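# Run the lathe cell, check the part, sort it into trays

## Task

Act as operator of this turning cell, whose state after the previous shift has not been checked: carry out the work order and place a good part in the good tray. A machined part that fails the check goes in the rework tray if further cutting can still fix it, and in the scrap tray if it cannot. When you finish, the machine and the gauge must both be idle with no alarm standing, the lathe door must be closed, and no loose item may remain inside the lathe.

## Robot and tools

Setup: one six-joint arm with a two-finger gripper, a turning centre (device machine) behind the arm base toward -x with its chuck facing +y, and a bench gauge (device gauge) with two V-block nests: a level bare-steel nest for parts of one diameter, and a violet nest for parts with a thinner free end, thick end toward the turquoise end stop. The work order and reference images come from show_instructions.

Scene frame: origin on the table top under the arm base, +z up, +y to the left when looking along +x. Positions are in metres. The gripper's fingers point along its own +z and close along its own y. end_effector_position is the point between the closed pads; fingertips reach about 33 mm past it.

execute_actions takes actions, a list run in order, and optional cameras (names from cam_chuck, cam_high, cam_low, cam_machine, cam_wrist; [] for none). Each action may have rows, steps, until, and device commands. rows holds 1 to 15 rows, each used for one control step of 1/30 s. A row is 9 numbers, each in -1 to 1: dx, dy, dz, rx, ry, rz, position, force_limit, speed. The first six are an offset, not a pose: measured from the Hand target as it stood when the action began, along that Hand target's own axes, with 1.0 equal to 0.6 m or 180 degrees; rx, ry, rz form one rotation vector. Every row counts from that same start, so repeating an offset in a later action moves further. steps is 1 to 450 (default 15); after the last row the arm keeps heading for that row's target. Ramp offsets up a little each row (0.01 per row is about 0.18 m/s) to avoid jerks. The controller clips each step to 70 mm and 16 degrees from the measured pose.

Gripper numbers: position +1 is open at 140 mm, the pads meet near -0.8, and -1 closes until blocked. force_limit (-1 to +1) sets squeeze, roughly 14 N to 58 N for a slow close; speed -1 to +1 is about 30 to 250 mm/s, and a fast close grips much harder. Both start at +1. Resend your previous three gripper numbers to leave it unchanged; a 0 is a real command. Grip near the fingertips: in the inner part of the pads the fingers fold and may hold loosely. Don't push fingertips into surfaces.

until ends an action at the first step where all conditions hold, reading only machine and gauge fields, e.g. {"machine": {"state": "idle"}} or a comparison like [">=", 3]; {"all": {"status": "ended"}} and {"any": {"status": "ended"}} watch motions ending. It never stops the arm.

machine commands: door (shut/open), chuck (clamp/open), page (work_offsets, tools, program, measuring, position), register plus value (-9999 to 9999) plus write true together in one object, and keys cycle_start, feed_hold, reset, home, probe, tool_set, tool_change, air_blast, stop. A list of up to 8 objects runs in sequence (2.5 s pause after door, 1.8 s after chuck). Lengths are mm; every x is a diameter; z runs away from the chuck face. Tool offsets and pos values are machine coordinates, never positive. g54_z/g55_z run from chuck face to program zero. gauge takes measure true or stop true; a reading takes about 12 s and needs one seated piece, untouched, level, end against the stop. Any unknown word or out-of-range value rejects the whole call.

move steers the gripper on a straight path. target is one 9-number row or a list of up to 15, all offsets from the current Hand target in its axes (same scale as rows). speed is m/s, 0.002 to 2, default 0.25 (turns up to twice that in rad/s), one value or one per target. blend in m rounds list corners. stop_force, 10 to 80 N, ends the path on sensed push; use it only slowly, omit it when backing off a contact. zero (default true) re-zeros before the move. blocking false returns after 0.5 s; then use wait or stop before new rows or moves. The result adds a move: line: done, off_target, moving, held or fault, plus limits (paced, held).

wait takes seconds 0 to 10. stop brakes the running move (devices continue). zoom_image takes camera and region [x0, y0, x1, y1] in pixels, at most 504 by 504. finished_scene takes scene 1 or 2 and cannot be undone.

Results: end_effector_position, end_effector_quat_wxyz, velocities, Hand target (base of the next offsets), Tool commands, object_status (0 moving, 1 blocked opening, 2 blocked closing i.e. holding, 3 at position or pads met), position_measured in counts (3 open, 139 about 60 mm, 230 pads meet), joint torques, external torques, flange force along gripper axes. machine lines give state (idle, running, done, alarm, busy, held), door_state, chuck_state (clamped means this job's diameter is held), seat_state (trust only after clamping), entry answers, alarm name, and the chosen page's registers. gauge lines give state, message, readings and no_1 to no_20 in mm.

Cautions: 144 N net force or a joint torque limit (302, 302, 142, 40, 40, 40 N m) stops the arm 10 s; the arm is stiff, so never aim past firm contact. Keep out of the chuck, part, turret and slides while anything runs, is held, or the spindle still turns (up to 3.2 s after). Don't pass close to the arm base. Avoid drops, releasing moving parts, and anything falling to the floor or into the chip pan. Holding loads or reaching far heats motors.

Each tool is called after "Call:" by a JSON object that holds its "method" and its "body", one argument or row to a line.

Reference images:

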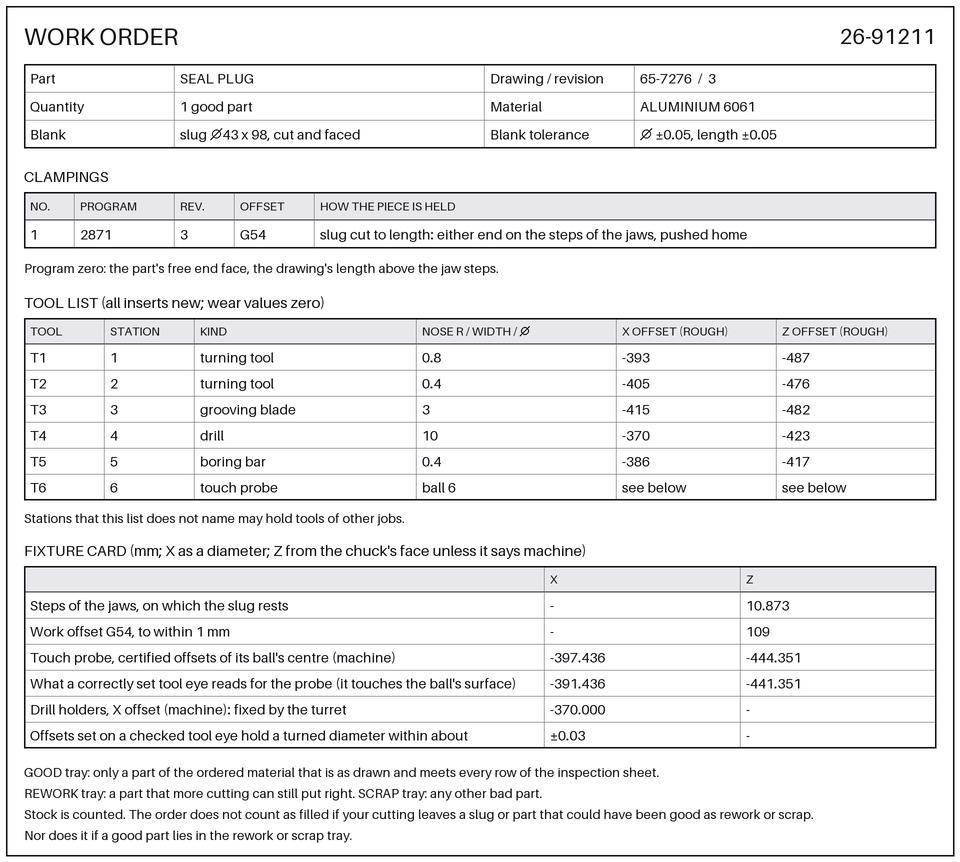

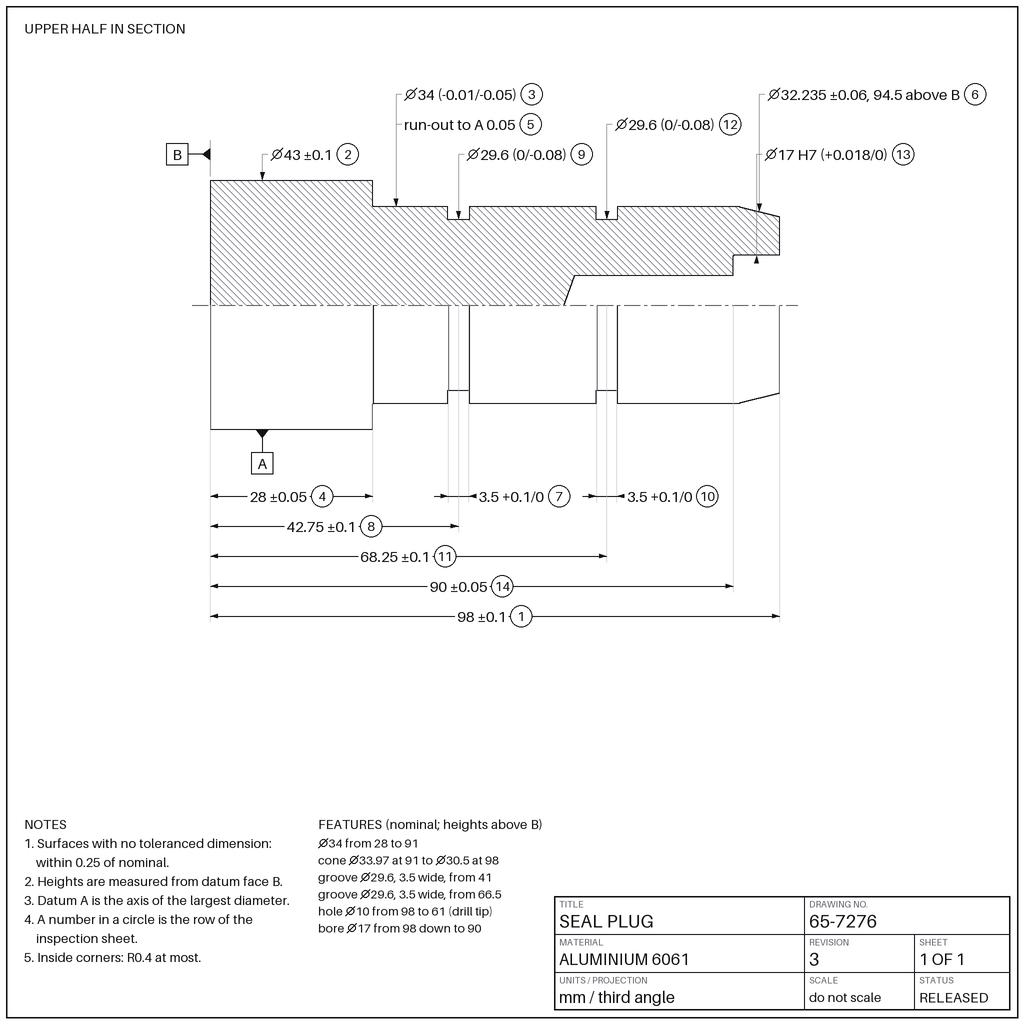

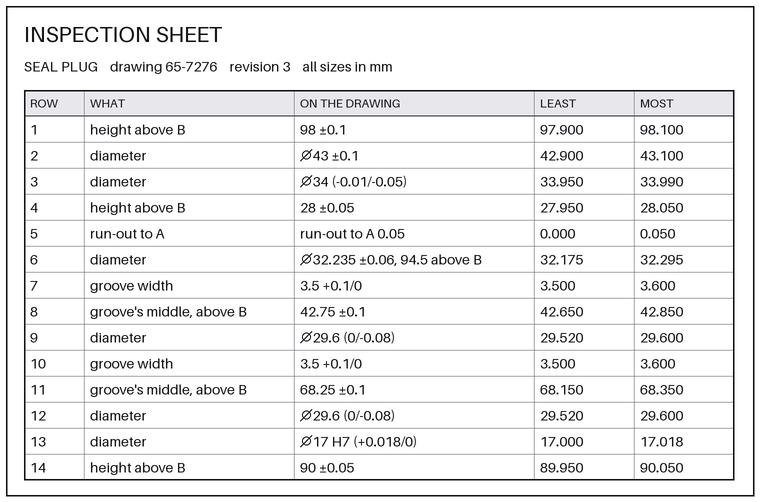

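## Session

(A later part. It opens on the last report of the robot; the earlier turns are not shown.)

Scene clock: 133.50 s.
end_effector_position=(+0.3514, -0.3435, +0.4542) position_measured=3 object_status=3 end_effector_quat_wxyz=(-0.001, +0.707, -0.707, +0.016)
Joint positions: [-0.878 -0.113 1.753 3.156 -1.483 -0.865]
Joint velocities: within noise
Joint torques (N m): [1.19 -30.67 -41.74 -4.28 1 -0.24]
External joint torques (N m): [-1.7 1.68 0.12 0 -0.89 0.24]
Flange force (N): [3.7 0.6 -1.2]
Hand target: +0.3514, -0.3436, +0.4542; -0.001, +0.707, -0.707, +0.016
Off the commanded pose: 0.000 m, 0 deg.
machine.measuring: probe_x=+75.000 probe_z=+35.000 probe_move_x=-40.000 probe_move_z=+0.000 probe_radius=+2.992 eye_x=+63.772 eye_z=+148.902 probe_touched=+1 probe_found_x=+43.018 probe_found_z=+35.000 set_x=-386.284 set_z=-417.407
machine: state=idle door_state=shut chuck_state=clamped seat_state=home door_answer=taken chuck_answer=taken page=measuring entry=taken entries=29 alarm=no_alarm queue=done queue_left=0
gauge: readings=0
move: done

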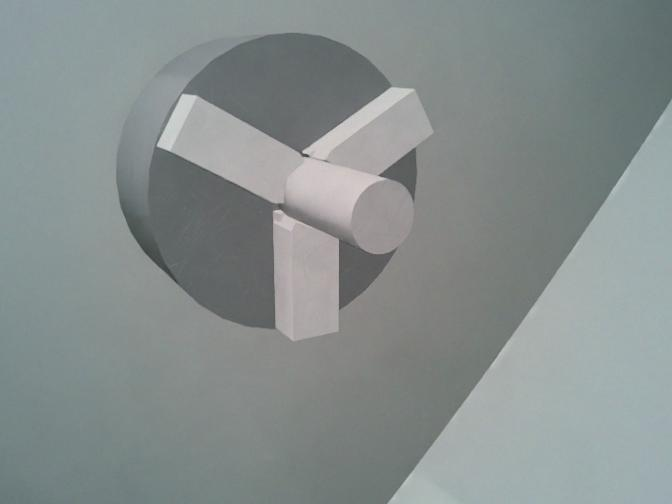

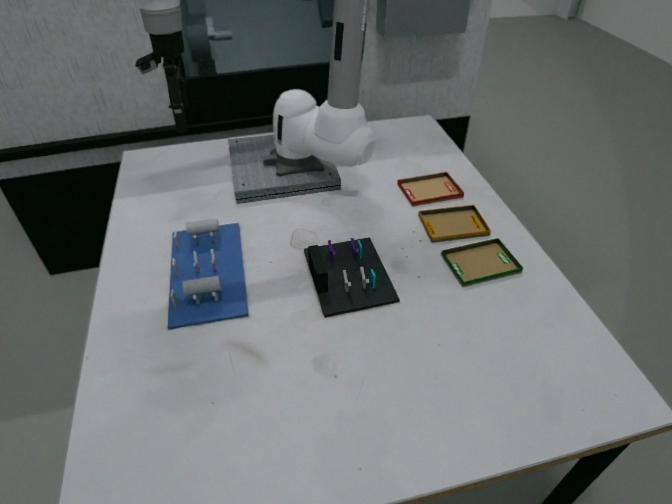

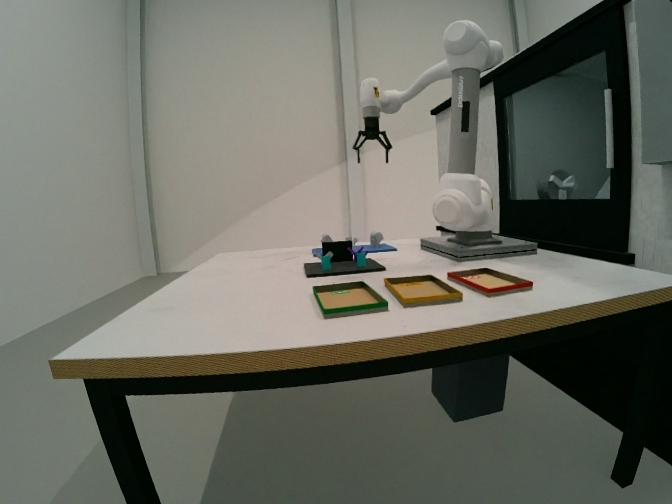

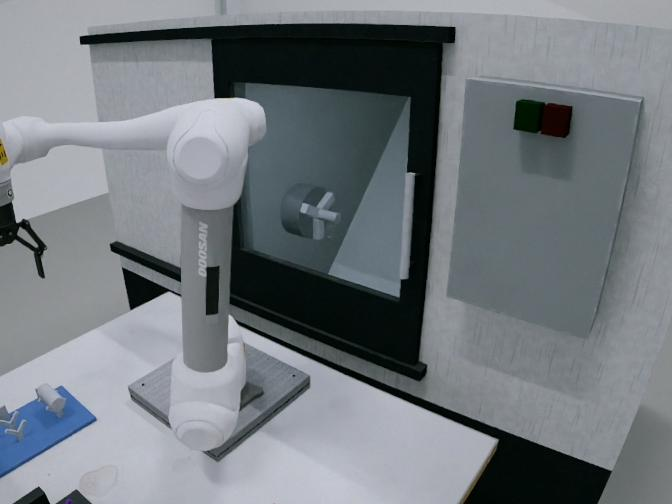

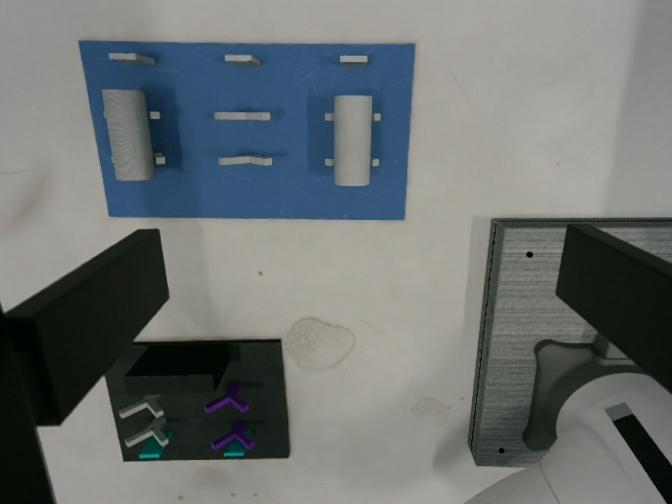

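Call:
{"method": "execute_actions", "body": {
  "actions": [
    {"machine":[{"page":"tools"},{"register":"t1_x_wear","value":0.2,"write":true},{"register":"t2_x_wear","value":0.2,"write":true},{"register":"t3_x_wear","value":0.2,"write":true},{"register":"t5_x_wear","value":-0.2,"write":true}],"steps":60,"until":{"machine":{"queue":"done"}}},
    {"machine":{"page":"program","cycle_start":true},"steps":300,"until":{"machine":{"state":["!=","running"]}}}
  ],
  "cameras": ["cam_chuck"]
}}

Scene clock: 135.50 s.
end_effector_position=(+0.3514, -0.3436, +0.4542) position_measured=3 object_status=3 end_effector_quat_wxyz=(-0.001, +0.707, -0.707, +0.016)
Joint positions: [-0.879 -0.113 1.753 3.156 -1.483 -0.865]
Joint velocities: within noise
Joint torques (N m): [1.47 -30.86 -41.67 -4.33 0.97 -0.26]
External joint torques (N m): [-2.01 1.93 0.05 0.04 -0.85 0.26]
External joint torques at the end of the 1st action: [-2.08 1.95 -0.05 -0.03 -0.85 0.2]
Flange force (N): [4.4 0.7 -1.3]
Flange force at the end of the 1st action (N): [4.7 0.7 -1.4]
Hand target: +0.3514, -0.3436, +0.4542; -0.001, +0.707, -0.707, +0.016
Tool commands: gripper/position=+1.0 gripper/force_limit=+1.0 gripper/speed=+1.0
Off the commanded pose: 0.000 m, 0 deg.
machine.program: program=+2871 tool_call=+5 tool_in_place=+0 program_revision=+3 program_offset=+54 load_peak=+0 stored1_number=+2871 stored1_revision=+3 stored2_number=+6563 stored2_revision=+6 stored3_number=+8716 stored3_revision=+5 stored4_number=+0 stored4_revision=+0 cycles=+0
machine: state=running door_state=shut chuck_state=clamped seat_state=home door_answer=taken chuck_answer=taken page=program entry=taken entries=34 alarm=no_alarm queue=running queue_left=0
gauge: readings=0
Images, in order (width x height): cam_chuck 672x504.

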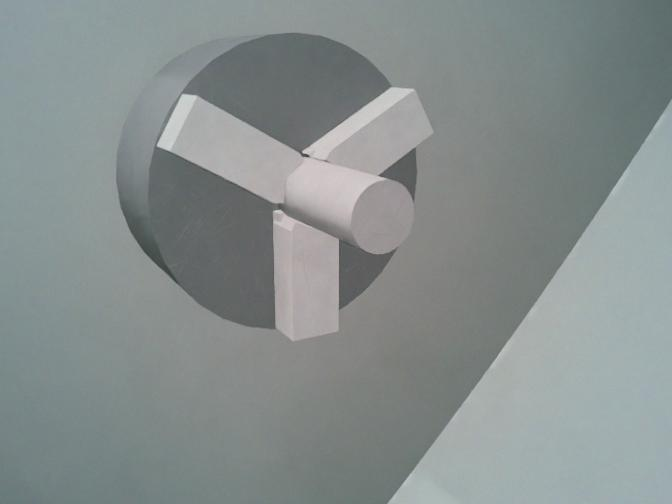

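Call:
{"method": "execute_actions", "body": {
  "actions": [
    {"steps":240,"until":{"machine":{"state":["!=","running"]}}}
  ],
  "cameras": ["cam_chuck"]
}}

Call:
{"method": "execute_actions", "body": {
  "actions": [
    {"steps":150,"until":{"machine":{"state":["!=","running"]}}}
  ],
  "cameras": ["cam_chuck"]
}}

Scene clock: 143.93 s.
end_effector_position=(+0.3514, -0.3436, +0.4542) position_measured=3 object_status=3 end_effector_quat_wxyz=(-0.001, +0.707, -0.707, +0.016)
Joint positions: [-0.879 -0.113 1.753 3.156 -1.483 -0.865]
Joint velocities: within noise
Joint torques (N m): [0.81 -31.03 -41.9 -4.3 0.97 -0.28]
External joint torques (N m): [-1.36 1.93 0.24 0.01 -0.86 0.28]
Flange force (N): [3.3 -0.2 -0.9]
Hand target: +0.3514, -0.3436, +0.4542; -0.001, +0.707, -0.707, +0.016
Tool commands: gripper/position=+1.0 gripper/force_limit=+1.0 gripper/speed=+1.0
Off the commanded pose: 0.000 m, 0 deg.
machine.program: program=+2871 tool_call=+5 tool_in_place=+1 program_revision=+3 program_offset=+54 load_peak=+0 stored1_number=+2871 stored1_revision=+3 stored2_number=+6563 stored2_revision=+6 stored3_number=+8716 stored3_revision=+5 stored4_number=+0 stored4_revision=+0 cycles=+0
machine: state=running door_state=shut chuck_state=clamped seat_state=home door_answer=taken chuck_answer=taken page=program entry=taken entries=34 alarm=no_alarm queue=running queue_left=0
gauge: readings=0
Images, in order (width x height): cam_chuck 672x504.

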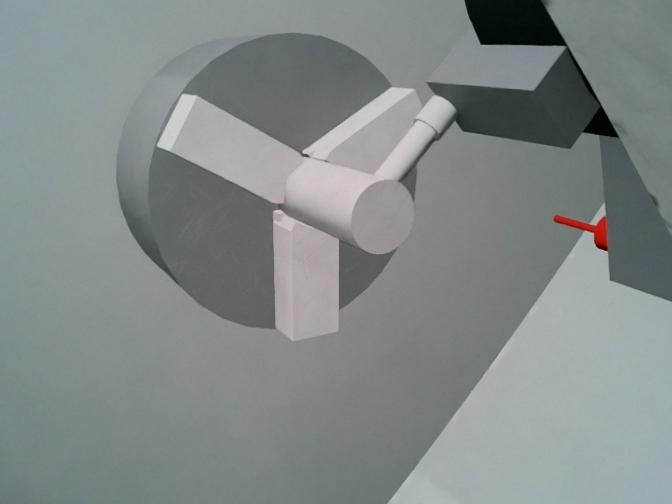

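Scene clock: 149.13 s.
end_effector_position=(+0.3514, -0.3436, +0.4542) position_measured=3 object_status=3 end_effector_quat_wxyz=(-0.001, +0.707, -0.707, +0.016)
Joint positions: [-0.879 -0.113 1.753 3.156 -1.483 -0.865]
Joint velocities: within noise
Joint torques (N m): [0.98 -30.87 -41.63 -4.27 0.96 -0.32]
External joint torques (N m): [-1.53 1.84 0 -0.02 -0.85 0.32]
Flange force (N): [3.7 -0.1 -1.3]
Hand target: +0.3514, -0.3436, +0.4542; -0.001, +0.707, -0.707, +0.016
Tool commands: gripper/position=+1.0 gripper/force_limit=+1.0 gripper/speed=+1.0
Off the commanded pose: 0.000 m, 0 deg.
machine.program: program=+2871 tool_call=+5 tool_in_place=+1 program_revision=+3 program_offset=+54 load_peak=+0 stored1_number=+2871 stored1_revision=+3 stored2_number=+6563 stored2_revision=+6 stored3_number=+8716 stored3_revision=+5 stored4_number=+0 stored4_revision=+0 cycles=+0
machine: state=running door_state=shut chuck_state=clamped seat_state=home door_answer=taken chuck_answer=taken page=program entry=taken entries=34 alarm=no_alarm queue=running queue_left=0
gauge: readings=0
Images, in order (width x height): cam_chuck 672x504.

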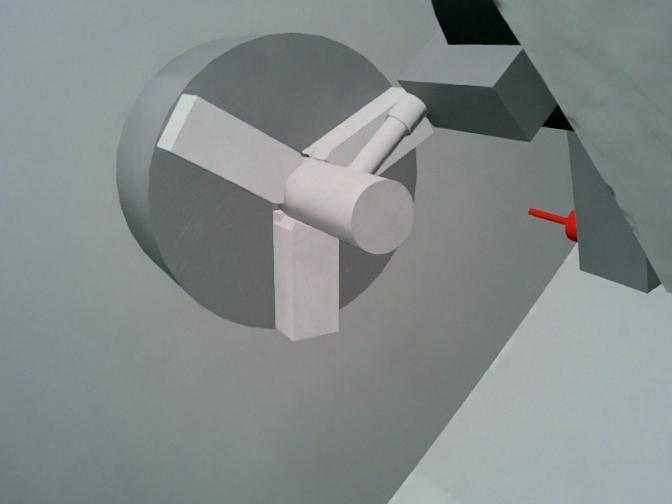

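Call:
{"method": "execute_actions", "body": {
  "actions": [
    {"steps":450,"until":{"machine":{"state":["!=","running"]}}}
  ],
  "cameras": ["cam_chuck"]
}}

Call:
{"method": "execute_actions", "body": {
  "actions": [
    {"steps":450,"until":{"machine":{"state":["!=","running"]}}},
    {"steps":450,"until":{"machine":{"state":["!=","running"]}}}
  ],
  "cameras": ["cam_chuck"]
}}

Scene clock: 164.53 s.
end_effector_position=(+0.3514, -0.3436, +0.4542) position_measured=3 object_status=3 end_effector_quat_wxyz=(-0.001, +0.707, -0.707, +0.016)
Joint positions: [-0.879 -0.113 1.753 3.156 -1.483 -0.865]
Joint velocities: within noise
Joint torques (N m): [0.99 -31.07 -41.42 -4.25 0.93 -0.25]
External joint torques (N m): [-1.48 2 -0.2 -0.03 -0.82 0.25]
Flange force (N): [4.1 -0.5 -1.6]
Hand target: +0.3514, -0.3436, +0.4542; -0.001, +0.707, -0.707, +0.016
Tool commands: gripper/position=+1.0 gripper/force_limit=+1.0 gripper/speed=+1.0
Off the commanded pose: 0.000 m, 0 deg.
machine.program: program=+2871 tool_call=+5 tool_in_place=+1 program_revision=+3 program_offset=+54 load_peak=+9 stored1_number=+2871 stored1_revision=+3 stored2_number=+6563 stored2_revision=+6 stored3_number=+8716 stored3_revision=+5 stored4_number=+0 stored4_revision=+0 cycles=+0
machine: state=running door_state=shut chuck_state=clamped seat_state=home door_answer=taken chuck_answer=taken page=program entry=taken entries=34 alarm=no_alarm queue=running queue_left=0
gauge: readings=0
Images, in order (width x height): cam_chuck 672x504.

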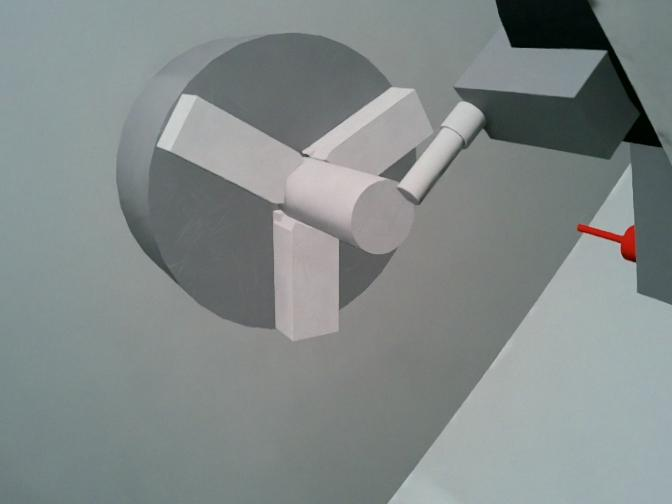

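Scene clock: 194.73 s.
end_effector_position=(+0.3514, -0.3436, +0.4542) position_measured=3 object_status=3 end_effector_quat_wxyz=(-0.001, +0.707, -0.707, +0.016)
Joint positions: [-0.879 -0.113 1.753 3.156 -1.483 -0.865]
Joint velocities: within noise
Joint torques (N m): [1.02 -30.9 -41.38 -4.34 0.99 -0.29]
External joint torques (N m): [-1.57 1.89 -0.24 0.06 -0.88 0.29]
External joint torques at the end of the 1st action: [-1.55 1.75 0 0.04 -0.91 0.28]
Flange force (N): [4.0 -0.3 -1.8]
Flange force at the end of the 1st action (N): [3.6 0.1 -1.4]
Hand target: +0.3514, -0.3436, +0.4542; -0.001, +0.707, -0.707, +0.016
Tool commands: gripper/position=+1.0 gripper/force_limit=+1.0 gripper/speed=+1.0
Off the commanded pose: 0.000 m, 0 deg.
machine.program: program=+2871 tool_call=+5 tool_in_place=+2 program_revision=+3 program_offset=+54 load_peak=+9 stored1_number=+2871 stored1_revision=+3 stored2_number=+6563 stored2_revision=+6 stored3_number=+8716 stored3_revision=+5 stored4_number=+0 stored4_revision=+0 cycles=+0
machine: state=running door_state=shut chuck_state=clamped seat_state=home door_answer=taken chuck_answer=taken page=program entry=taken entries=34 alarm=no_alarm queue=running queue_left=0
gauge: readings=0
Images, in order (width x height): cam_chuck 672x504.

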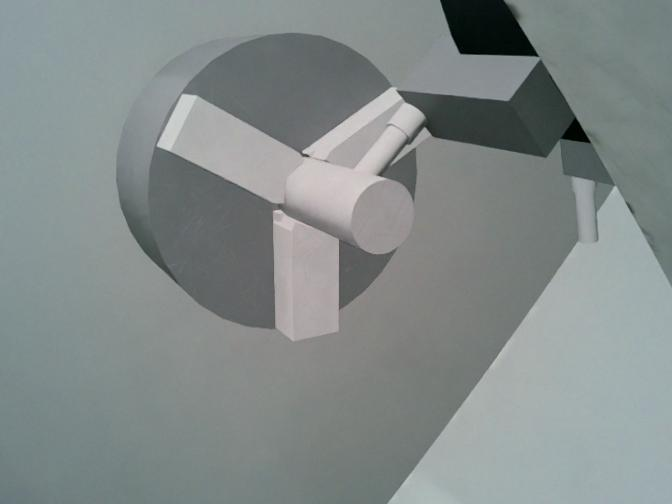

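Call:
{"method": "execute_actions", "body": {
  "actions": [
    {"steps":450,"until":{"machine":{"state":["!=","running"]}}},
    {"steps":450,"until":{"machine":{"state":["!=","running"]}}},
    {"steps":450,"until":{"machine":{"state":["!=","running"]}}}
  ],
  "cameras": ["cam_chuck"]
}}

Call:
{"method": "execute_actions", "body": {
  "actions": [
    {"steps":450,"until":{"machine":{"state":["!=","running"]}}},
    {"steps":450,"until":{"machine":{"state":["!=","running"]}}},
    {"steps":450,"until":{"machine":{"state":["!=","running"]}}}
  ],
  "cameras": ["cam_chuck"]
}}

Call:
{"method": "execute_actions", "body": {
  "actions": [
    {"steps":450,"until":{"machine":{"state":["!=","running"]}}},
    {"steps":450,"until":{"machine":{"state":["!=","running"]}}},
    {"steps":450,"until":{"machine":{"state":["!=","running"]}}}
  ],
  "cameras": ["cam_chuck"]
}}

Scene clock: 240.23 s.
end_effector_position=(+0.3514, -0.3436, +0.4542) position_measured=3 object_status=3 end_effector_quat_wxyz=(-0.001, +0.707, -0.707, +0.016)
Joint positions: [-0.879 -0.113 1.753 3.156 -1.483 -0.865]
Joint velocities: within noise
Joint torques (N m): [1.13 -31.07 -41.33 -4.19 0.99 -0.29]
External joint torques (N m): [-1.7 2.08 -0.3 -0.1 -0.88 0.29]
External joint torques at the end of the 1st action: [-2 1.75 -0.07 0.01 -0.85 0.25]
External joint torques at the end of the 2nd action: [-1.29 1.73 -0.06 0 -0.83 0.28]
Flange force (N): [4.5 -0.4 -1.8]
Flange force at the end of the 1st action (N): [4.4 0.8 -1.5]
Flange force at the end of the 2nd action (N): [3.3 -0.4 -1.4]
Hand target: +0.3514, -0.3436, +0.4542; -0.001, +0.707, -0.707, +0.016
Tool commands: gripper/position=+1.0 gripper/force_limit=+1.0 gripper/speed=+1.0
Off the commanded pose: 0.000 m, 0 deg.
machine.program: program=+2871 tool_call=+5 tool_in_place=+4 program_revision=+3 program_offset=+54 load_peak=+9 stored1_number=+2871 stored1_revision=+3 stored2_number=+6563 stored2_revision=+6 stored3_number=+8716 stored3_revision=+5 stored4_number=+0 stored4_revision=+0 cycles=+0
machine: state=running door_state=shut chuck_state=clamped seat_state=home door_answer=taken chuck_answer=taken page=program entry=taken entries=34 alarm=no_alarm queue=running queue_left=0
gauge: readings=0
Images, in order (width x height): cam_chuck 672x504.

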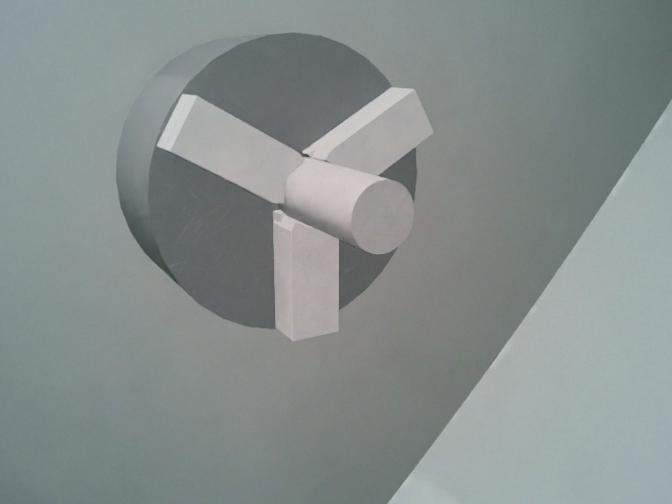

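Scene clock: 251.53 s.
end_effector_position=(+0.3514, -0.3436, +0.4542) position_measured=3 object_status=3 end_effector_quat_wxyz=(-0.001, +0.707, -0.707, +0.016)
Joint positions: [-0.879 -0.113 1.753 3.156 -1.483 -0.865]
Joint velocities: within noise
Joint torques (N m): [1.15 -30.65 -41.61 -4.26 1.01 -0.3]
External joint torques (N m): [-1.73 1.68 -0.02 -0.03 -0.91 0.3]
External joint torques at the end of the 1st action: [-2.17 2.19 -0.24 -0.1 -0.96 0.25]
External joint torques at the end of the 2nd action: [-1.37 2.1 -0.04 0.02 -0.87 0.21]
Flange force (N): [3.8 0.4 -1.5]
Flange force at the end of the 1st action (N): [5.2 0.4 -1.9]
Flange force at the end of the 2nd action (N): [4.0 -0.5 -1.4]
Hand target: +0.3514, -0.3436, +0.4542; -0.001, +0.707, -0.707, +0.016
Tool commands: gripper/position=+1.0 gripper/force_limit=+1.0 gripper/speed=+1.0
Off the commanded pose: 0.000 m, 0 deg.
machine.program: program=+2871 tool_call=+5 tool_in_place=+5 program_revision=+3 program_offset=+54 load_peak=+9 stored1_number=+2871 stored1_revision=+3 stored2_number=+6563 stored2_revision=+6 stored3_number=+8716 stored3_revision=+5 stored4_number=+0 stored4_revision=+0 cycles=+1
machine: state=busy door_state=shut chuck_state=clamped seat_state=home door_answer=taken chuck_answer=taken page=program entry=taken entries=34 alarm=no_alarm queue=running queue_left=0
gauge: readings=0
Images, in order (width x height): cam_chuck 672x504.

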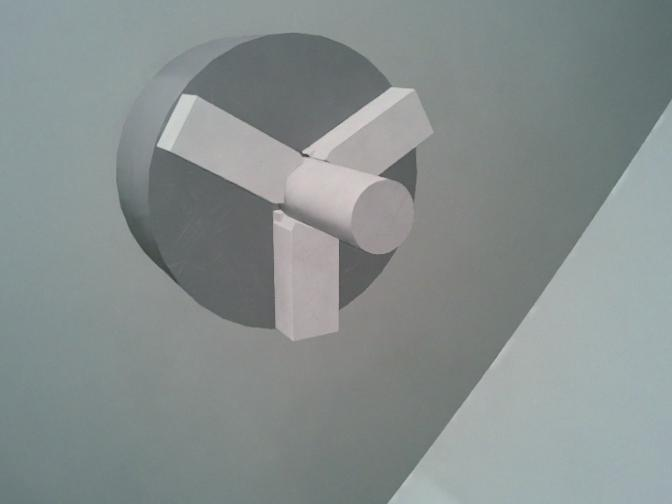

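Scene clock: 251.83 s.
end_effector_position=(+0.3514, -0.3436, +0.4542) position_measured=3 object_status=3 end_effector_quat_wxyz=(-0.001, +0.707, -0.707, +0.016)
Joint positions: [-0.879 -0.113 1.753 3.156 -1.483 -0.865]
Joint velocities: within noise
Joint torques (N m): [1.23 -31.06 -41.49 -4.3 0.93 -0.3]
External joint torques (N m): [-1.83 2.1 -0.15 0.01 -0.82 0.3]
External joint torques at the end of the 1st action: [-1.78 2.24 0.13 0.01 -0.81 0.23]
External joint torques at the end of the 2nd action: [-2.13 1.59 -0.2 -0.02 -0.93 0.29]
Flange force (N): [4.6 -0.1 -1.5]
Flange force at the end of the 1st action (N): [4.5 0.1 -1.0]
Flange force at the end of the 2nd action (N): [4.4 0.9 -1.8]
Hand target: +0.3514, -0.3436, +0.4542; -0.001, +0.707, -0.707, +0.016
Tool commands: gripper/position=+1.0 gripper/force_limit=+1.0 gripper/speed=+1.0
Off the commanded pose: 0.000 m, 0 deg.
machine.program: program=+2871 tool_call=+5 tool_in_place=+5 program_revision=+3 program_offset=+54 load_peak=+9 stored1_number=+2871 stored1_revision=+3 stored2_number=+6563 stored2_revision=+6 stored3_number=+8716 stored3_revision=+5 stored4_number=+0 stored4_revision=+0 cycles=+1
machine: state=busy door_state=shut chuck_state=clamped seat_state=home door_answer=taken chuck_answer=taken page=program entry=taken entries=34 alarm=no_alarm queue=running queue_left=0
gauge: readings=0
Images, in order (width x height): cam_chuck 672x504.

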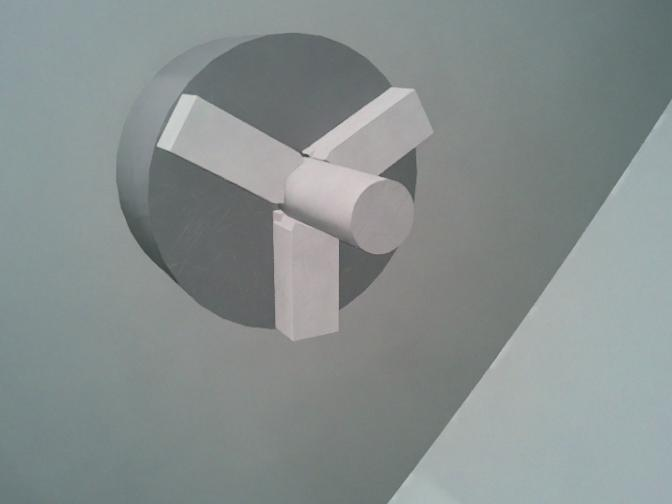

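Call:
{"method": "execute_actions", "body": {
  "actions": [
    {"steps":120,"until":{"machine":{"state":"done"}}},
    {"machine":[{"page":"measuring"},{"register":"tool_call","value":6,"write":true},{"tool_change":true},{"register":"probe_z","value":65.9,"write":true},{"probe":true}],"steps":15},
    {"steps":450,"until":{"machine":{"queue":"done"}}},
    {"steps":150,"until":{"machine":{"queue":"done","state":["!=","busy"]}}}
  ],
  "cameras": ["cam_chuck"]
}}

Scene clock: 266.73 s.
end_effector_position=(+0.3514, -0.3436, +0.4542) position_measured=3 object_status=3 end_effector_quat_wxyz=(-0.001, +0.707, -0.707, +0.016)
Joint positions: [-0.879 -0.113 1.753 3.156 -1.483 -0.865]
Joint velocities: within noise
Joint torques (N m): [0.66 -31.03 -41.61 -4.24 0.94 -0.29]
External joint torques (N m): [-1.23 2.06 -0.02 -0.04 -0.83 0.29]
External joint torques at the end of the 1st action: [-1.43 1.94 -0.3 0 -0.87 0.3]
External joint torques at the end of the 2nd action: [-2.01 2.12 -0.31 -0.04 -0.87 0.3]
External joint torques at the end of the 3rd action: [-1.66 1.92 -0.05 0.06 -0.88 0.19]
Flange force (N): [3.6 -0.8 -1.3]
Flange force at the end of the 1st action (N): [4.0 -0.7 -1.8]
Flange force at the end of the 2nd action (N): [5.0 0.0 -1.8]
Flange force at the end of the 3rd action (N): [4.1 0.1 -1.4]
Hand target: +0.3514, -0.3436, +0.4542; -0.001, +0.707, -0.707, +0.016
Tool commands: gripper/position=+1.0 gripper/force_limit=+1.0 gripper/speed=+1.0
Off the commanded pose: 0.000 m, 0 deg.
machine.measuring: probe_x=+75.000 probe_z=+65.900 probe_move_x=-40.000 probe_move_z=+0.000 probe_radius=+2.992 eye_x=+63.772 eye_z=+148.902 probe_touched=+1 probe_found_x=+34.171 probe_found_z=+65.900 set_x=-386.284 set_z=-417.407
machine: state=done door_state=shut chuck_state=clamped seat_state=home door_answer=taken chuck_answer=taken page=measuring entry=taken entries=38 alarm=no_alarm queue=done queue_left=0
gauge: readings=0
Images, in order (width x height): cam_chuck 672x504.

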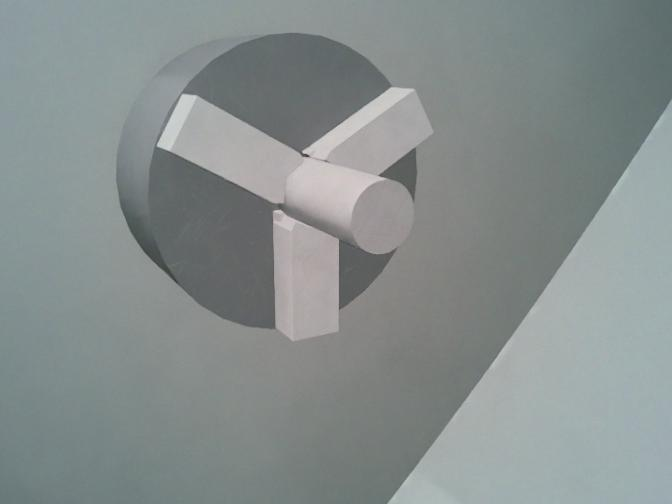

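Call:
{"method": "execute_actions", "body": {
  "actions": [
    {"machine":[{"register":"probe_x","value":0,"write":true},{"register":"probe_z","value":105.5,"write":true},{"register":"probe_move_x","value":30,"write":true},{"probe":true}],"steps":15},
    {"steps":450,"until":{"machine":{"queue":"done"}}}
  ],
  "cameras": []
}}

Call:
{"method": "execute_actions", "body": {
  "actions": [
    {"machine":[{"register":"probe_x","value":41,"write":true},{"register":"probe_z","value":50,"write":true},{"register":"probe_move_x","value":0,"write":true},{"register":"probe_move_z","value":-20,"write":true},{"probe":true}],"steps":15},
    {"steps":450,"until":{"machine":{"queue":"done"}}}
  ],
  "cameras": []
}}

Call:
{"method": "execute_actions", "body": {
  "actions": [
    {"machine":[{"register":"probe_x","value":10.5,"write":true},{"register":"probe_z","value":118,"write":true},{"register":"probe_move_z","value":-20,"write":true},{"probe":true}],"steps":15},
    {"steps":450,"until":{"machine":{"queue":"done"}}}
  ],
  "cameras": []
}}

Call:
{"method": "execute_actions", "body": {
  "actions": [
    {"machine":[{"register":"probe_x","value":26,"write":true},{"register":"probe_z","value":118,"write":true},{"register":"probe_move_z","value":-20,"write":true},{"probe":true}],"steps":15},
    {"steps":450,"until":{"machine":{"queue":"done"}}}
  ],
  "cameras": []
}}

Call:
{"method": "execute_actions", "body": {
  "actions": [
    {"machine":[{"register":"probe_x","value":75,"write":true},{"register":"probe_z","value":97,"write":true},{"register":"probe_move_z","value":0,"write":true},{"register":"probe_move_x","value":-45,"write":true},{"probe":true}],"steps":15},
    {"steps":450,"until":{"machine":{"queue":"done"}}}
  ],
  "cameras": []
}}

Scene clock: 283.03 s.
end_effector_position=(+0.3514, -0.3436, +0.4542) position_measured=3 object_status=3 end_effector_quat_wxyz=(-0.001, +0.707, -0.707, +0.016)
Joint positions: [-0.879 -0.113 1.753 3.156 -1.483 -0.865]
Joint velocities: within noise
Joint torques (N m): [1.4 -31.08 -41.49 -4.29 1.01 -0.28]
External joint torques (N m): [-1.92 2.04 -0.14 0.01 -0.9 0.28]
External joint torques at the end of the 1st action: [-1.88 1.97 0.07 0 -0.96 0.3]
Flange force (N): [4.6 0.2 -1.6]
Flange force at the end of the 1st action (N): [4.2 0.4 -1.4]
Hand target: +0.3514, -0.3436, +0.4542; -0.001, +0.707, -0.707, +0.016
Tool commands: gripper/position=+1.0 gripper/force_limit=+1.0 gripper/speed=+1.0
Off the commanded pose: 0.000 m, 0 deg.
machine.measuring: probe_x=+0.000 probe_z=+105.500 probe_move_x=+30.000 probe_move_z=+0.000 probe_radius=+2.992 eye_x=+63.772 eye_z=+148.902 probe_touched=+0 probe_found_x=+0.000 probe_found_z=+0.000 set_x=-386.284 set_z=-417.407
machine: state=alarm door_state=shut chuck_state=clamped seat_state=home door_answer=taken chuck_answer=taken page=measuring entry=taken entries=42 alarm=probe_obstructed queue=dropped queue_left=0
gauge: readings=0
No camera images: "cameras" was empty.

Scene clock: 298.73 s.
end_effector_position=(+0.3514, -0.3436, +0.4542) position_measured=3 object_status=3 end_effector_quat_wxyz=(-0.001, +0.707, -0.707, +0.016)
Joint positions: [-0.879 -0.113 1.753 3.156 -1.483 -0.865]
Joint velocities: within noise
Joint torques (N m): [1.45 -30.63 -41.32 -4.29 0.89 -0.24]
External joint torques (N m): [-2.01 1.68 -0.3 0.01 -0.79 0.24]
External joint torques at the end of the 1st action: [-1.91 1.98 -0.27 -0.1 -0.87 0.28]
Flange force (N): [4.5 0.6 -1.7]
Flange force at the end of the 1st action (N): [4.7 0.1 -1.8]
Hand target: +0.3514, -0.3436, +0.4542; -0.001, +0.707, -0.707, +0.016
Tool commands: gripper/position=+1.0 gripper/force_limit=+1.0 gripper/speed=+1.0
Off the commanded pose: 0.000 m, 0 deg.
machine.measuring: probe_x=+41.000 probe_z=+50.000 probe_move_x=+0.000 probe_move_z=-20.000 probe_radius=+2.992 eye_x=+63.772 eye_z=+148.902 probe_touched=+0 probe_found_x=+0.000 probe_found_z=+0.000 set_x=-386.284 set_z=-417.407
machine: state=alarm door_state=shut chuck_state=clamped seat_state=home door_answer=taken chuck_answer=taken page=measuring entry=refused_alarm entries=47 alarm=probe_obstructed queue=dropped queue_left=0
gauge: readings=0
No camera images: "cameras" was empty.

Scene clock: 314.43 s.
end_effector_position=(+0.3514, -0.3436, +0.4542) position_measured=3 object_status=3 end_effector_quat_wxyz=(-0.001, +0.707, -0.707, +0.016)
Joint positions: [-0.879 -0.113 1.753 3.156 -1.483 -0.865]
Joint velocities: within noise
Joint torques (N m): [1.26 -30.79 -41.49 -4.22 0.97 -0.28]
External joint torques (N m): [-1.85 1.86 -0.11 -0.06 -0.86 0.28]
External joint torques at the end of the 1st action: [-1.44 1.8 0.04 -0.03 -0.91 0.24]
Flange force (N): [4.3 0.3 -1.5]
Flange force at the end of the 1st action (N): [3.6 0.0 -1.4]
Hand target: +0.3514, -0.3436, +0.4542; -0.001, +0.707, -0.707, +0.016
Tool commands: gripper/position=+1.0 gripper/force_limit=+1.0 gripper/speed=+1.0
Off the commanded pose: 0.000 m, 0 deg.
machine.measuring: probe_x=+10.500 probe_z=+118.000 probe_move_x=+0.000 probe_move_z=-20.000 probe_radius=+2.992 eye_x=+63.772 eye_z=+148.902 probe_touched=+0 probe_found_x=+0.000 probe_found_z=+0.000 set_x=-386.284 set_z=-417.407
machine: state=alarm door_state=shut chuck_state=clamped seat_state=home door_answer=taken chuck_answer=taken page=measuring entry=refused_alarm entries=51 alarm=probe_obstructed queue=dropped queue_left=0
gauge: readings=0
No camera images: "cameras" was empty.

Scene clock: 330.13 s.
end_effector_position=(+0.3514, -0.3436, +0.4542) position_measured=3 object_status=3 end_effector_quat_wxyz=(-0.001, +0.707, -0.707, +0.016)
Joint positions: [-0.879 -0.113 1.753 3.156 -1.483 -0.865]
Joint velocities: within noise
Joint torques (N m): [0.49 -31.01 -41.41 -4.29 0.93 -0.28]
External joint torques (N m): [-0.97 1.93 -0.22 0.01 -0.82 0.28]
External joint torques at the end of the 1st action: [-1.88 2.06 -0.22 -0.07 -0.85 0.2]
Flange force (N): [3.3 -1.3 -1.6]
Flange force at the end of the 1st action (N): [4.8 0.1 -1.7]
Hand target: +0.3514, -0.3436, +0.4542; -0.001, +0.707, -0.707, +0.016
Tool commands: gripper/position=+1.0 gripper/force_limit=+1.0 gripper/speed=+1.0
Off the commanded pose: 0.000 m, 0 deg.
machine.measuring: probe_x=+26.000 probe_z=+118.000 probe_move_x=+0.000 probe_move_z=-20.000 probe_radius=+2.992 eye_x=+63.772 eye_z=+148.902 probe_touched=+0 probe_found_x=+0.000 probe_found_z=+0.000 set_x=-386.284 set_z=-417.407
machine: state=alarm door_state=shut chuck_state=clamped seat_state=home door_answer=taken chuck_answer=taken page=measuring entry=refused_alarm entries=55 alarm=probe_obstructed queue=dropped queue_left=0
gauge: readings=0
No camera images: "cameras" was empty.

Scene clock: 345.83 s.
end_effector_position=(+0.3514, -0.3436, +0.4542) position_measured=3 object_status=3 end_effector_quat_wxyz=(-0.001, +0.707, -0.707, +0.016)
Joint positions: [-0.879 -0.113 1.753 3.156 -1.483 -0.865]
Joint velocities: within noise
Joint torques (N m): [1.12 -31.28 -41.45 -4.28 0.94 -0.29]
External joint torques (N m): [-1.71 2.24 -0.21 -0.01 -0.83 0.28]
External joint torques at the end of the 1st action: [-1.6 2.06 -0.04 -0.04 -0.83 0.2]
Flange force (N): [4.6 -0.5 -1.6]
Flange force at the end of the 1st action (N): [4.2 -0.1 -1.3]
Hand target: +0.3514, -0.3436, +0.4542; -0.001, +0.707, -0.707, +0.016
Tool commands: gripper/position=+1.0 gripper/force_limit=+1.0 gripper/speed=+1.0
Off the commanded pose: 0.000 m, 0 deg.
machine.measuring: probe_x=+75.000 probe_z=+97.000 probe_move_x=-45.000 probe_move_z=+0.000 probe_radius=+2.992 eye_x=+63.772 eye_z=+148.902 probe_touched=+0 probe_found_x=+0.000 probe_found_z=+0.000 set_x=-386.284 set_z=-417.407
machine: state=alarm door_state=shut chuck_state=clamped seat_state=home door_answer=taken chuck_answer=taken page=measuring entry=refused_alarm entries=60 alarm=probe_obstructed queue=dropped queue_left=0
gauge: readings=0
No camera images: "cameras" was empty.

Call:
{"method": "execute_actions", "body": {
  "actions": [
    {"machine":[{"reset":true},{"home":true},{"register":"probe_x","value":10.5,"write":true},{"register":"probe_z","value":118,"write":true},{"register":"probe_move_x","value":0,"write":true},{"register":"probe_move_z","value":-20,"write":true},{"probe":true}],"steps":15},
    {"steps":450,"until":{"machine":{"queue":["!=","running"]}}}
  ],
  "cameras": ["cam_chuck"]
}}

Scene clock: 355.13 s.
end_effector_position=(+0.3514, -0.3436, +0.4542) position_measured=3 object_status=3 end_effector_quat_wxyz=(-0.001, +0.707, -0.707, +0.016)
Joint positions: [-0.879 -0.113 1.753 3.156 -1.483 -0.865]
Joint velocities: within noise
Joint torques (N m): [1.46 -30.85 -41.55 -4.24 0.97 -0.23]
External joint torques (N m): [-1.97 1.86 -0.08 -0.04 -0.86 0.23]
External joint torques at the end of the 1st action: [-2.24 1.75 -0.1 -0.06 -0.93 0.24]
Flange force (N): [4.5 0.6 -1.5]
Flange force at the end of the 1st action (N): [4.7 1.1 -1.7]
Hand target: +0.3514, -0.3436, +0.4542; -0.001, +0.707, -0.707, +0.016
Tool commands: gripper/position=+1.0 gripper/force_limit=+1.0 gripper/speed=+1.0
Off the commanded pose: 0.000 m, 0 deg.
machine.measuring: probe_x=+10.500 probe_z=+118.000 probe_move_x=+0.000 probe_move_z=-20.000 probe_radius=+2.992 eye_x=+63.772 eye_z=+148.902 probe_touched=+1 probe_found_x=+10.500 probe_found_z=+100.868 set_x=-386.284 set_z=-417.407
machine: state=done door_state=shut chuck_state=clamped seat_state=home door_answer=taken chuck_answer=taken page=measuring entry=taken entries=67 alarm=no_alarm queue=done queue_left=0
gauge: readings=0
Images, in order (width x height): cam_chuck 672x504.

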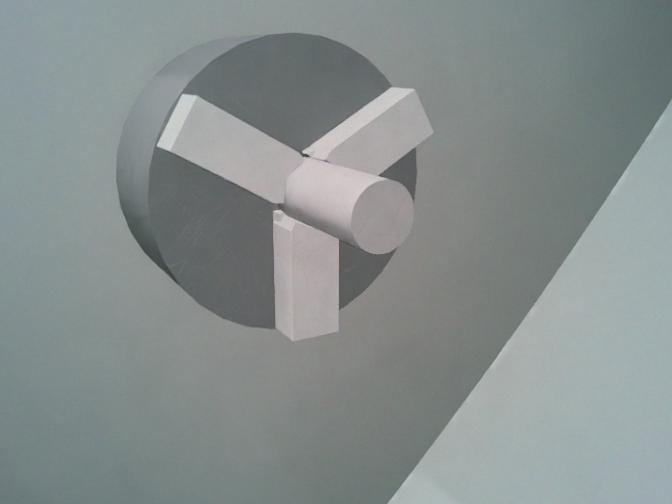

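Call:
{"method": "execute_actions", "body": {
  "actions": [
    {"machine":[{"register":"probe_x","value":23,"write":true},{"probe":true}],"steps":15},
    {"steps":300,"until":{"machine":{"queue":["!=","running"]}}}
  ],
  "cameras": []
}}

Call:
{"method": "execute_actions", "body": {
  "actions": [
    {"machine":[{"register":"probe_x","value":11.8,"write":true},{"probe":true}],"steps":15},
    {"steps":300,"until":{"machine":{"queue":["!=","running"]}}}
  ],
  "cameras": []
}}

Call:
{"method": "execute_actions", "body": {
  "actions": [
    {"machine":[{"register":"probe_x","value":12.8,"write":true},{"probe":true}],"steps":15},
    {"steps":300,"until":{"machine":{"queue":["!=","running"]}}}
  ],
  "cameras": []
}}

Scene clock: 363.07 s.
end_effector_position=(+0.3514, -0.3436, +0.4542) position_measured=3 object_status=3 end_effector_quat_wxyz=(-0.001, +0.707, -0.707, +0.016)
Joint positions: [-0.879 -0.113 1.753 3.156 -1.483 -0.865]
Joint velocities: within noise
Joint torques (N m): [0.88 -31.05 -41.35 -4.28 0.93 -0.22]
External joint torques (N m): [-1.48 2.03 -0.28 -0.01 -0.82 0.22]
External joint torques at the end of the 1st action: [-1.49 2.04 0.13 0.01 -0.91 0.28]
Flange force (N): [4.3 -0.6 -1.7]
Flange force at the end of the 1st action (N): [3.8 -0.2 -1.2]
Hand target: +0.3514, -0.3436, +0.4542; -0.001, +0.707, -0.707, +0.016
Tool commands: gripper/position=+1.0 gripper/force_limit=+1.0 gripper/speed=+1.0
Off the commanded pose: 0.000 m, 0 deg.
machine.measuring: probe_x=+23.000 probe_z=+118.000 probe_move_x=+0.000 probe_move_z=-20.000 probe_radius=+2.992 eye_x=+63.772 eye_z=+148.902 probe_touched=+1 probe_found_x=+23.000 probe_found_z=+108.869 set_x=-386.284 set_z=-417.407
machine: state=done door_state=shut chuck_state=clamped seat_state=home door_answer=taken chuck_answer=taken page=measuring entry=taken entries=69 alarm=no_alarm queue=done queue_left=0
gauge: readings=0
No camera images: "cameras" was empty.

Scene clock: 369.17 s.
end_effector_position=(+0.3514, -0.3436, +0.4542) position_measured=3 object_status=3 end_effector_quat_wxyz=(-0.001, +0.707, -0.707, +0.016)
Joint positions: [-0.879 -0.113 1.753 3.156 -1.483 -0.865]
Joint velocities: within noise
Joint torques (N m): [0.95 -31.45 -41.39 -4.21 0.98 -0.34]
External joint torques (N m): [-1.52 2.5 -0.23 -0.07 -0.87 0.34]
External joint torques at the end of the 1st action: [-1.68 2.12 -0.05 0.04 -0.87 0.29]
Flange force (N): [4.6 -1.2 -1.6]
Flange force at the end of the 1st action (N): [4.3 -0.2 -1.4]
Hand target: +0.3514, -0.3436, +0.4542; -0.001, +0.707, -0.707, +0.016
Tool commands: gripper/position=+1.0 gripper/force_limit=+1.0 gripper/speed=+1.0
Off the commanded pose: 0.000 m, 0 deg.
machine.measuring: probe_x=+11.800 probe_z=+118.000 probe_move_x=+0.000 probe_move_z=-20.000 probe_radius=+2.992 eye_x=+63.772 eye_z=+148.902 probe_touched=+1 probe_found_x=+11.800 probe_found_z=+106.894 set_x=-386.284 set_z=-417.407
machine: state=done door_state=shut chuck_state=clamped seat_state=home door_answer=taken chuck_answer=taken page=measuring entry=taken entries=71 alarm=no_alarm queue=done queue_left=0
gauge: readings=0
No camera images: "cameras" was empty.

Scene clock: 375.17 s.
end_effector_position=(+0.3514, -0.3436, +0.4542) position_measured=3 object_status=3 end_effector_quat_wxyz=(-0.001, +0.707, -0.707, +0.016)
Joint positions: [-0.879 -0.113 1.753 3.156 -1.483 -0.865]
Joint velocities: within noise
Joint torques (N m): [1.16 -31.54 -41.4 -4.22 0.95 -0.22]
External joint torques (N m): [-1.74 2.52 -0.27 -0.07 -0.84 0.22]
External joint torques at the end of the 1st action: [-1.55 1.84 -0.01 -0.05 -0.87 0.32]
Flange force (N): [5.1 -0.7 -1.6]
Flange force at the end of the 1st action (N): [3.7 -0.1 -1.4]
Hand target: +0.3514, -0.3436, +0.4542; -0.001, +0.707, -0.707, +0.016
Tool commands: gripper/position=+1.0 gripper/force_limit=+1.0 gripper/speed=+1.0
Off the commanded pose: 0.000 m, 0 deg.
machine.measuring: probe_x=+12.800 probe_z=+118.000 probe_move_x=+0.000 probe_move_z=-20.000 probe_radius=+2.992 eye_x=+63.772 eye_z=+148.902 probe_touched=+1 probe_found_x=+12.800 probe_found_z=+107.590 set_x=-386.284 set_z=-417.407
machine: state=done door_state=shut chuck_state=clamped seat_state=home door_answer=taken chuck_answer=taken page=measuring entry=taken entries=73 alarm=no_alarm queue=done queue_left=0
gauge: readings=0
No camera images: "cameras" was empty.

Call:
{"method": "execute_actions", "body": {
  "actions": [
    {"machine":[{"page":"position"},{"register":"probe_x","value":0,"write":true},{"register":"probe_z","value":106.5,"write":true},{"register":"probe_move_z","value":0,"write":true},{"register":"probe_move_x","value":25,"write":true},{"probe":true}],"steps":60},
    {"steps":25},
    {"steps":25},
    {"steps":300,"until":{"machine":{"queue":["!=","running"]}}}
  ],
  "cameras": ["cam_chuck"]
}}

Scene clock: 380.53 s.
end_effector_position=(+0.3514, -0.3436, +0.4542) position_measured=3 object_status=3 end_effector_quat_wxyz=(-0.001, +0.707, -0.707, +0.016)
Joint positions: [-0.879 -0.113 1.753 3.156 -1.483 -0.865]
Joint velocities: within noise
Joint torques (N m): [1.16 -30.73 -41.45 -4.3 0.94 -0.28]
External joint torques (N m): [-1.69 1.69 -0.21 0.01 -0.83 0.28]
External joint torques at the end of the 1st action: [-1.37 2.22 -0.31 0 -0.9 0.16]
External joint torques at the end of the 2nd action: [-2.06 2.12 -0.14 -0.06 -0.88 0.31]
External joint torques at the end of the 3rd action: [-1.41 1.82 -0.16 -0.08 -0.9 0.26]
Flange force (N): [4.0 0.2 -1.6]
Flange force at the end of the 1st action (N): [4.4 -0.9 -1.9]
Flange force at the end of the 2nd action (N): [4.8 0.3 -1.6]
Flange force at the end of the 3rd action (N): [3.7 -0.4 -1.7]
Hand target: +0.3514, -0.3436, +0.4542; -0.001, +0.707, -0.707, +0.016
Tool commands: gripper/position=+1.0 gripper/force_limit=+1.0 gripper/speed=+1.0
Off the commanded pose: 0.000 m, 0 deg.
machine.position: pos_x=-359.380 pos_z=-337.851
machine: state=alarm door_state=shut chuck_state=clamped seat_state=home door_answer=taken chuck_answer=taken page=position entry=taken entries=78 alarm=probe_obstructed queue=dropped queue_left=0
gauge: readings=0
Images, in order (width x height): cam_chuck 672x504.

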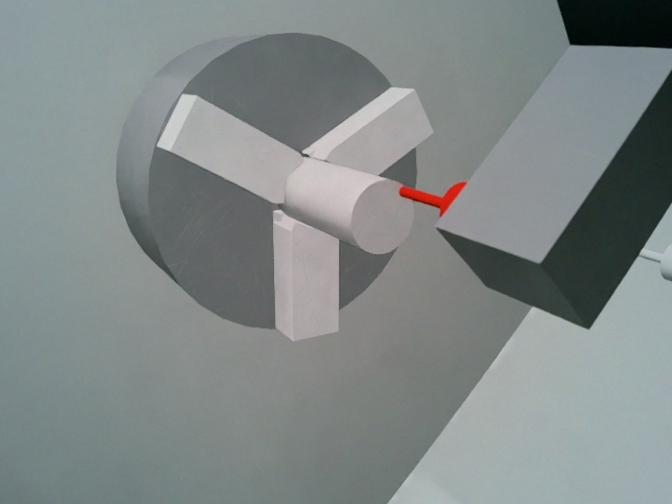

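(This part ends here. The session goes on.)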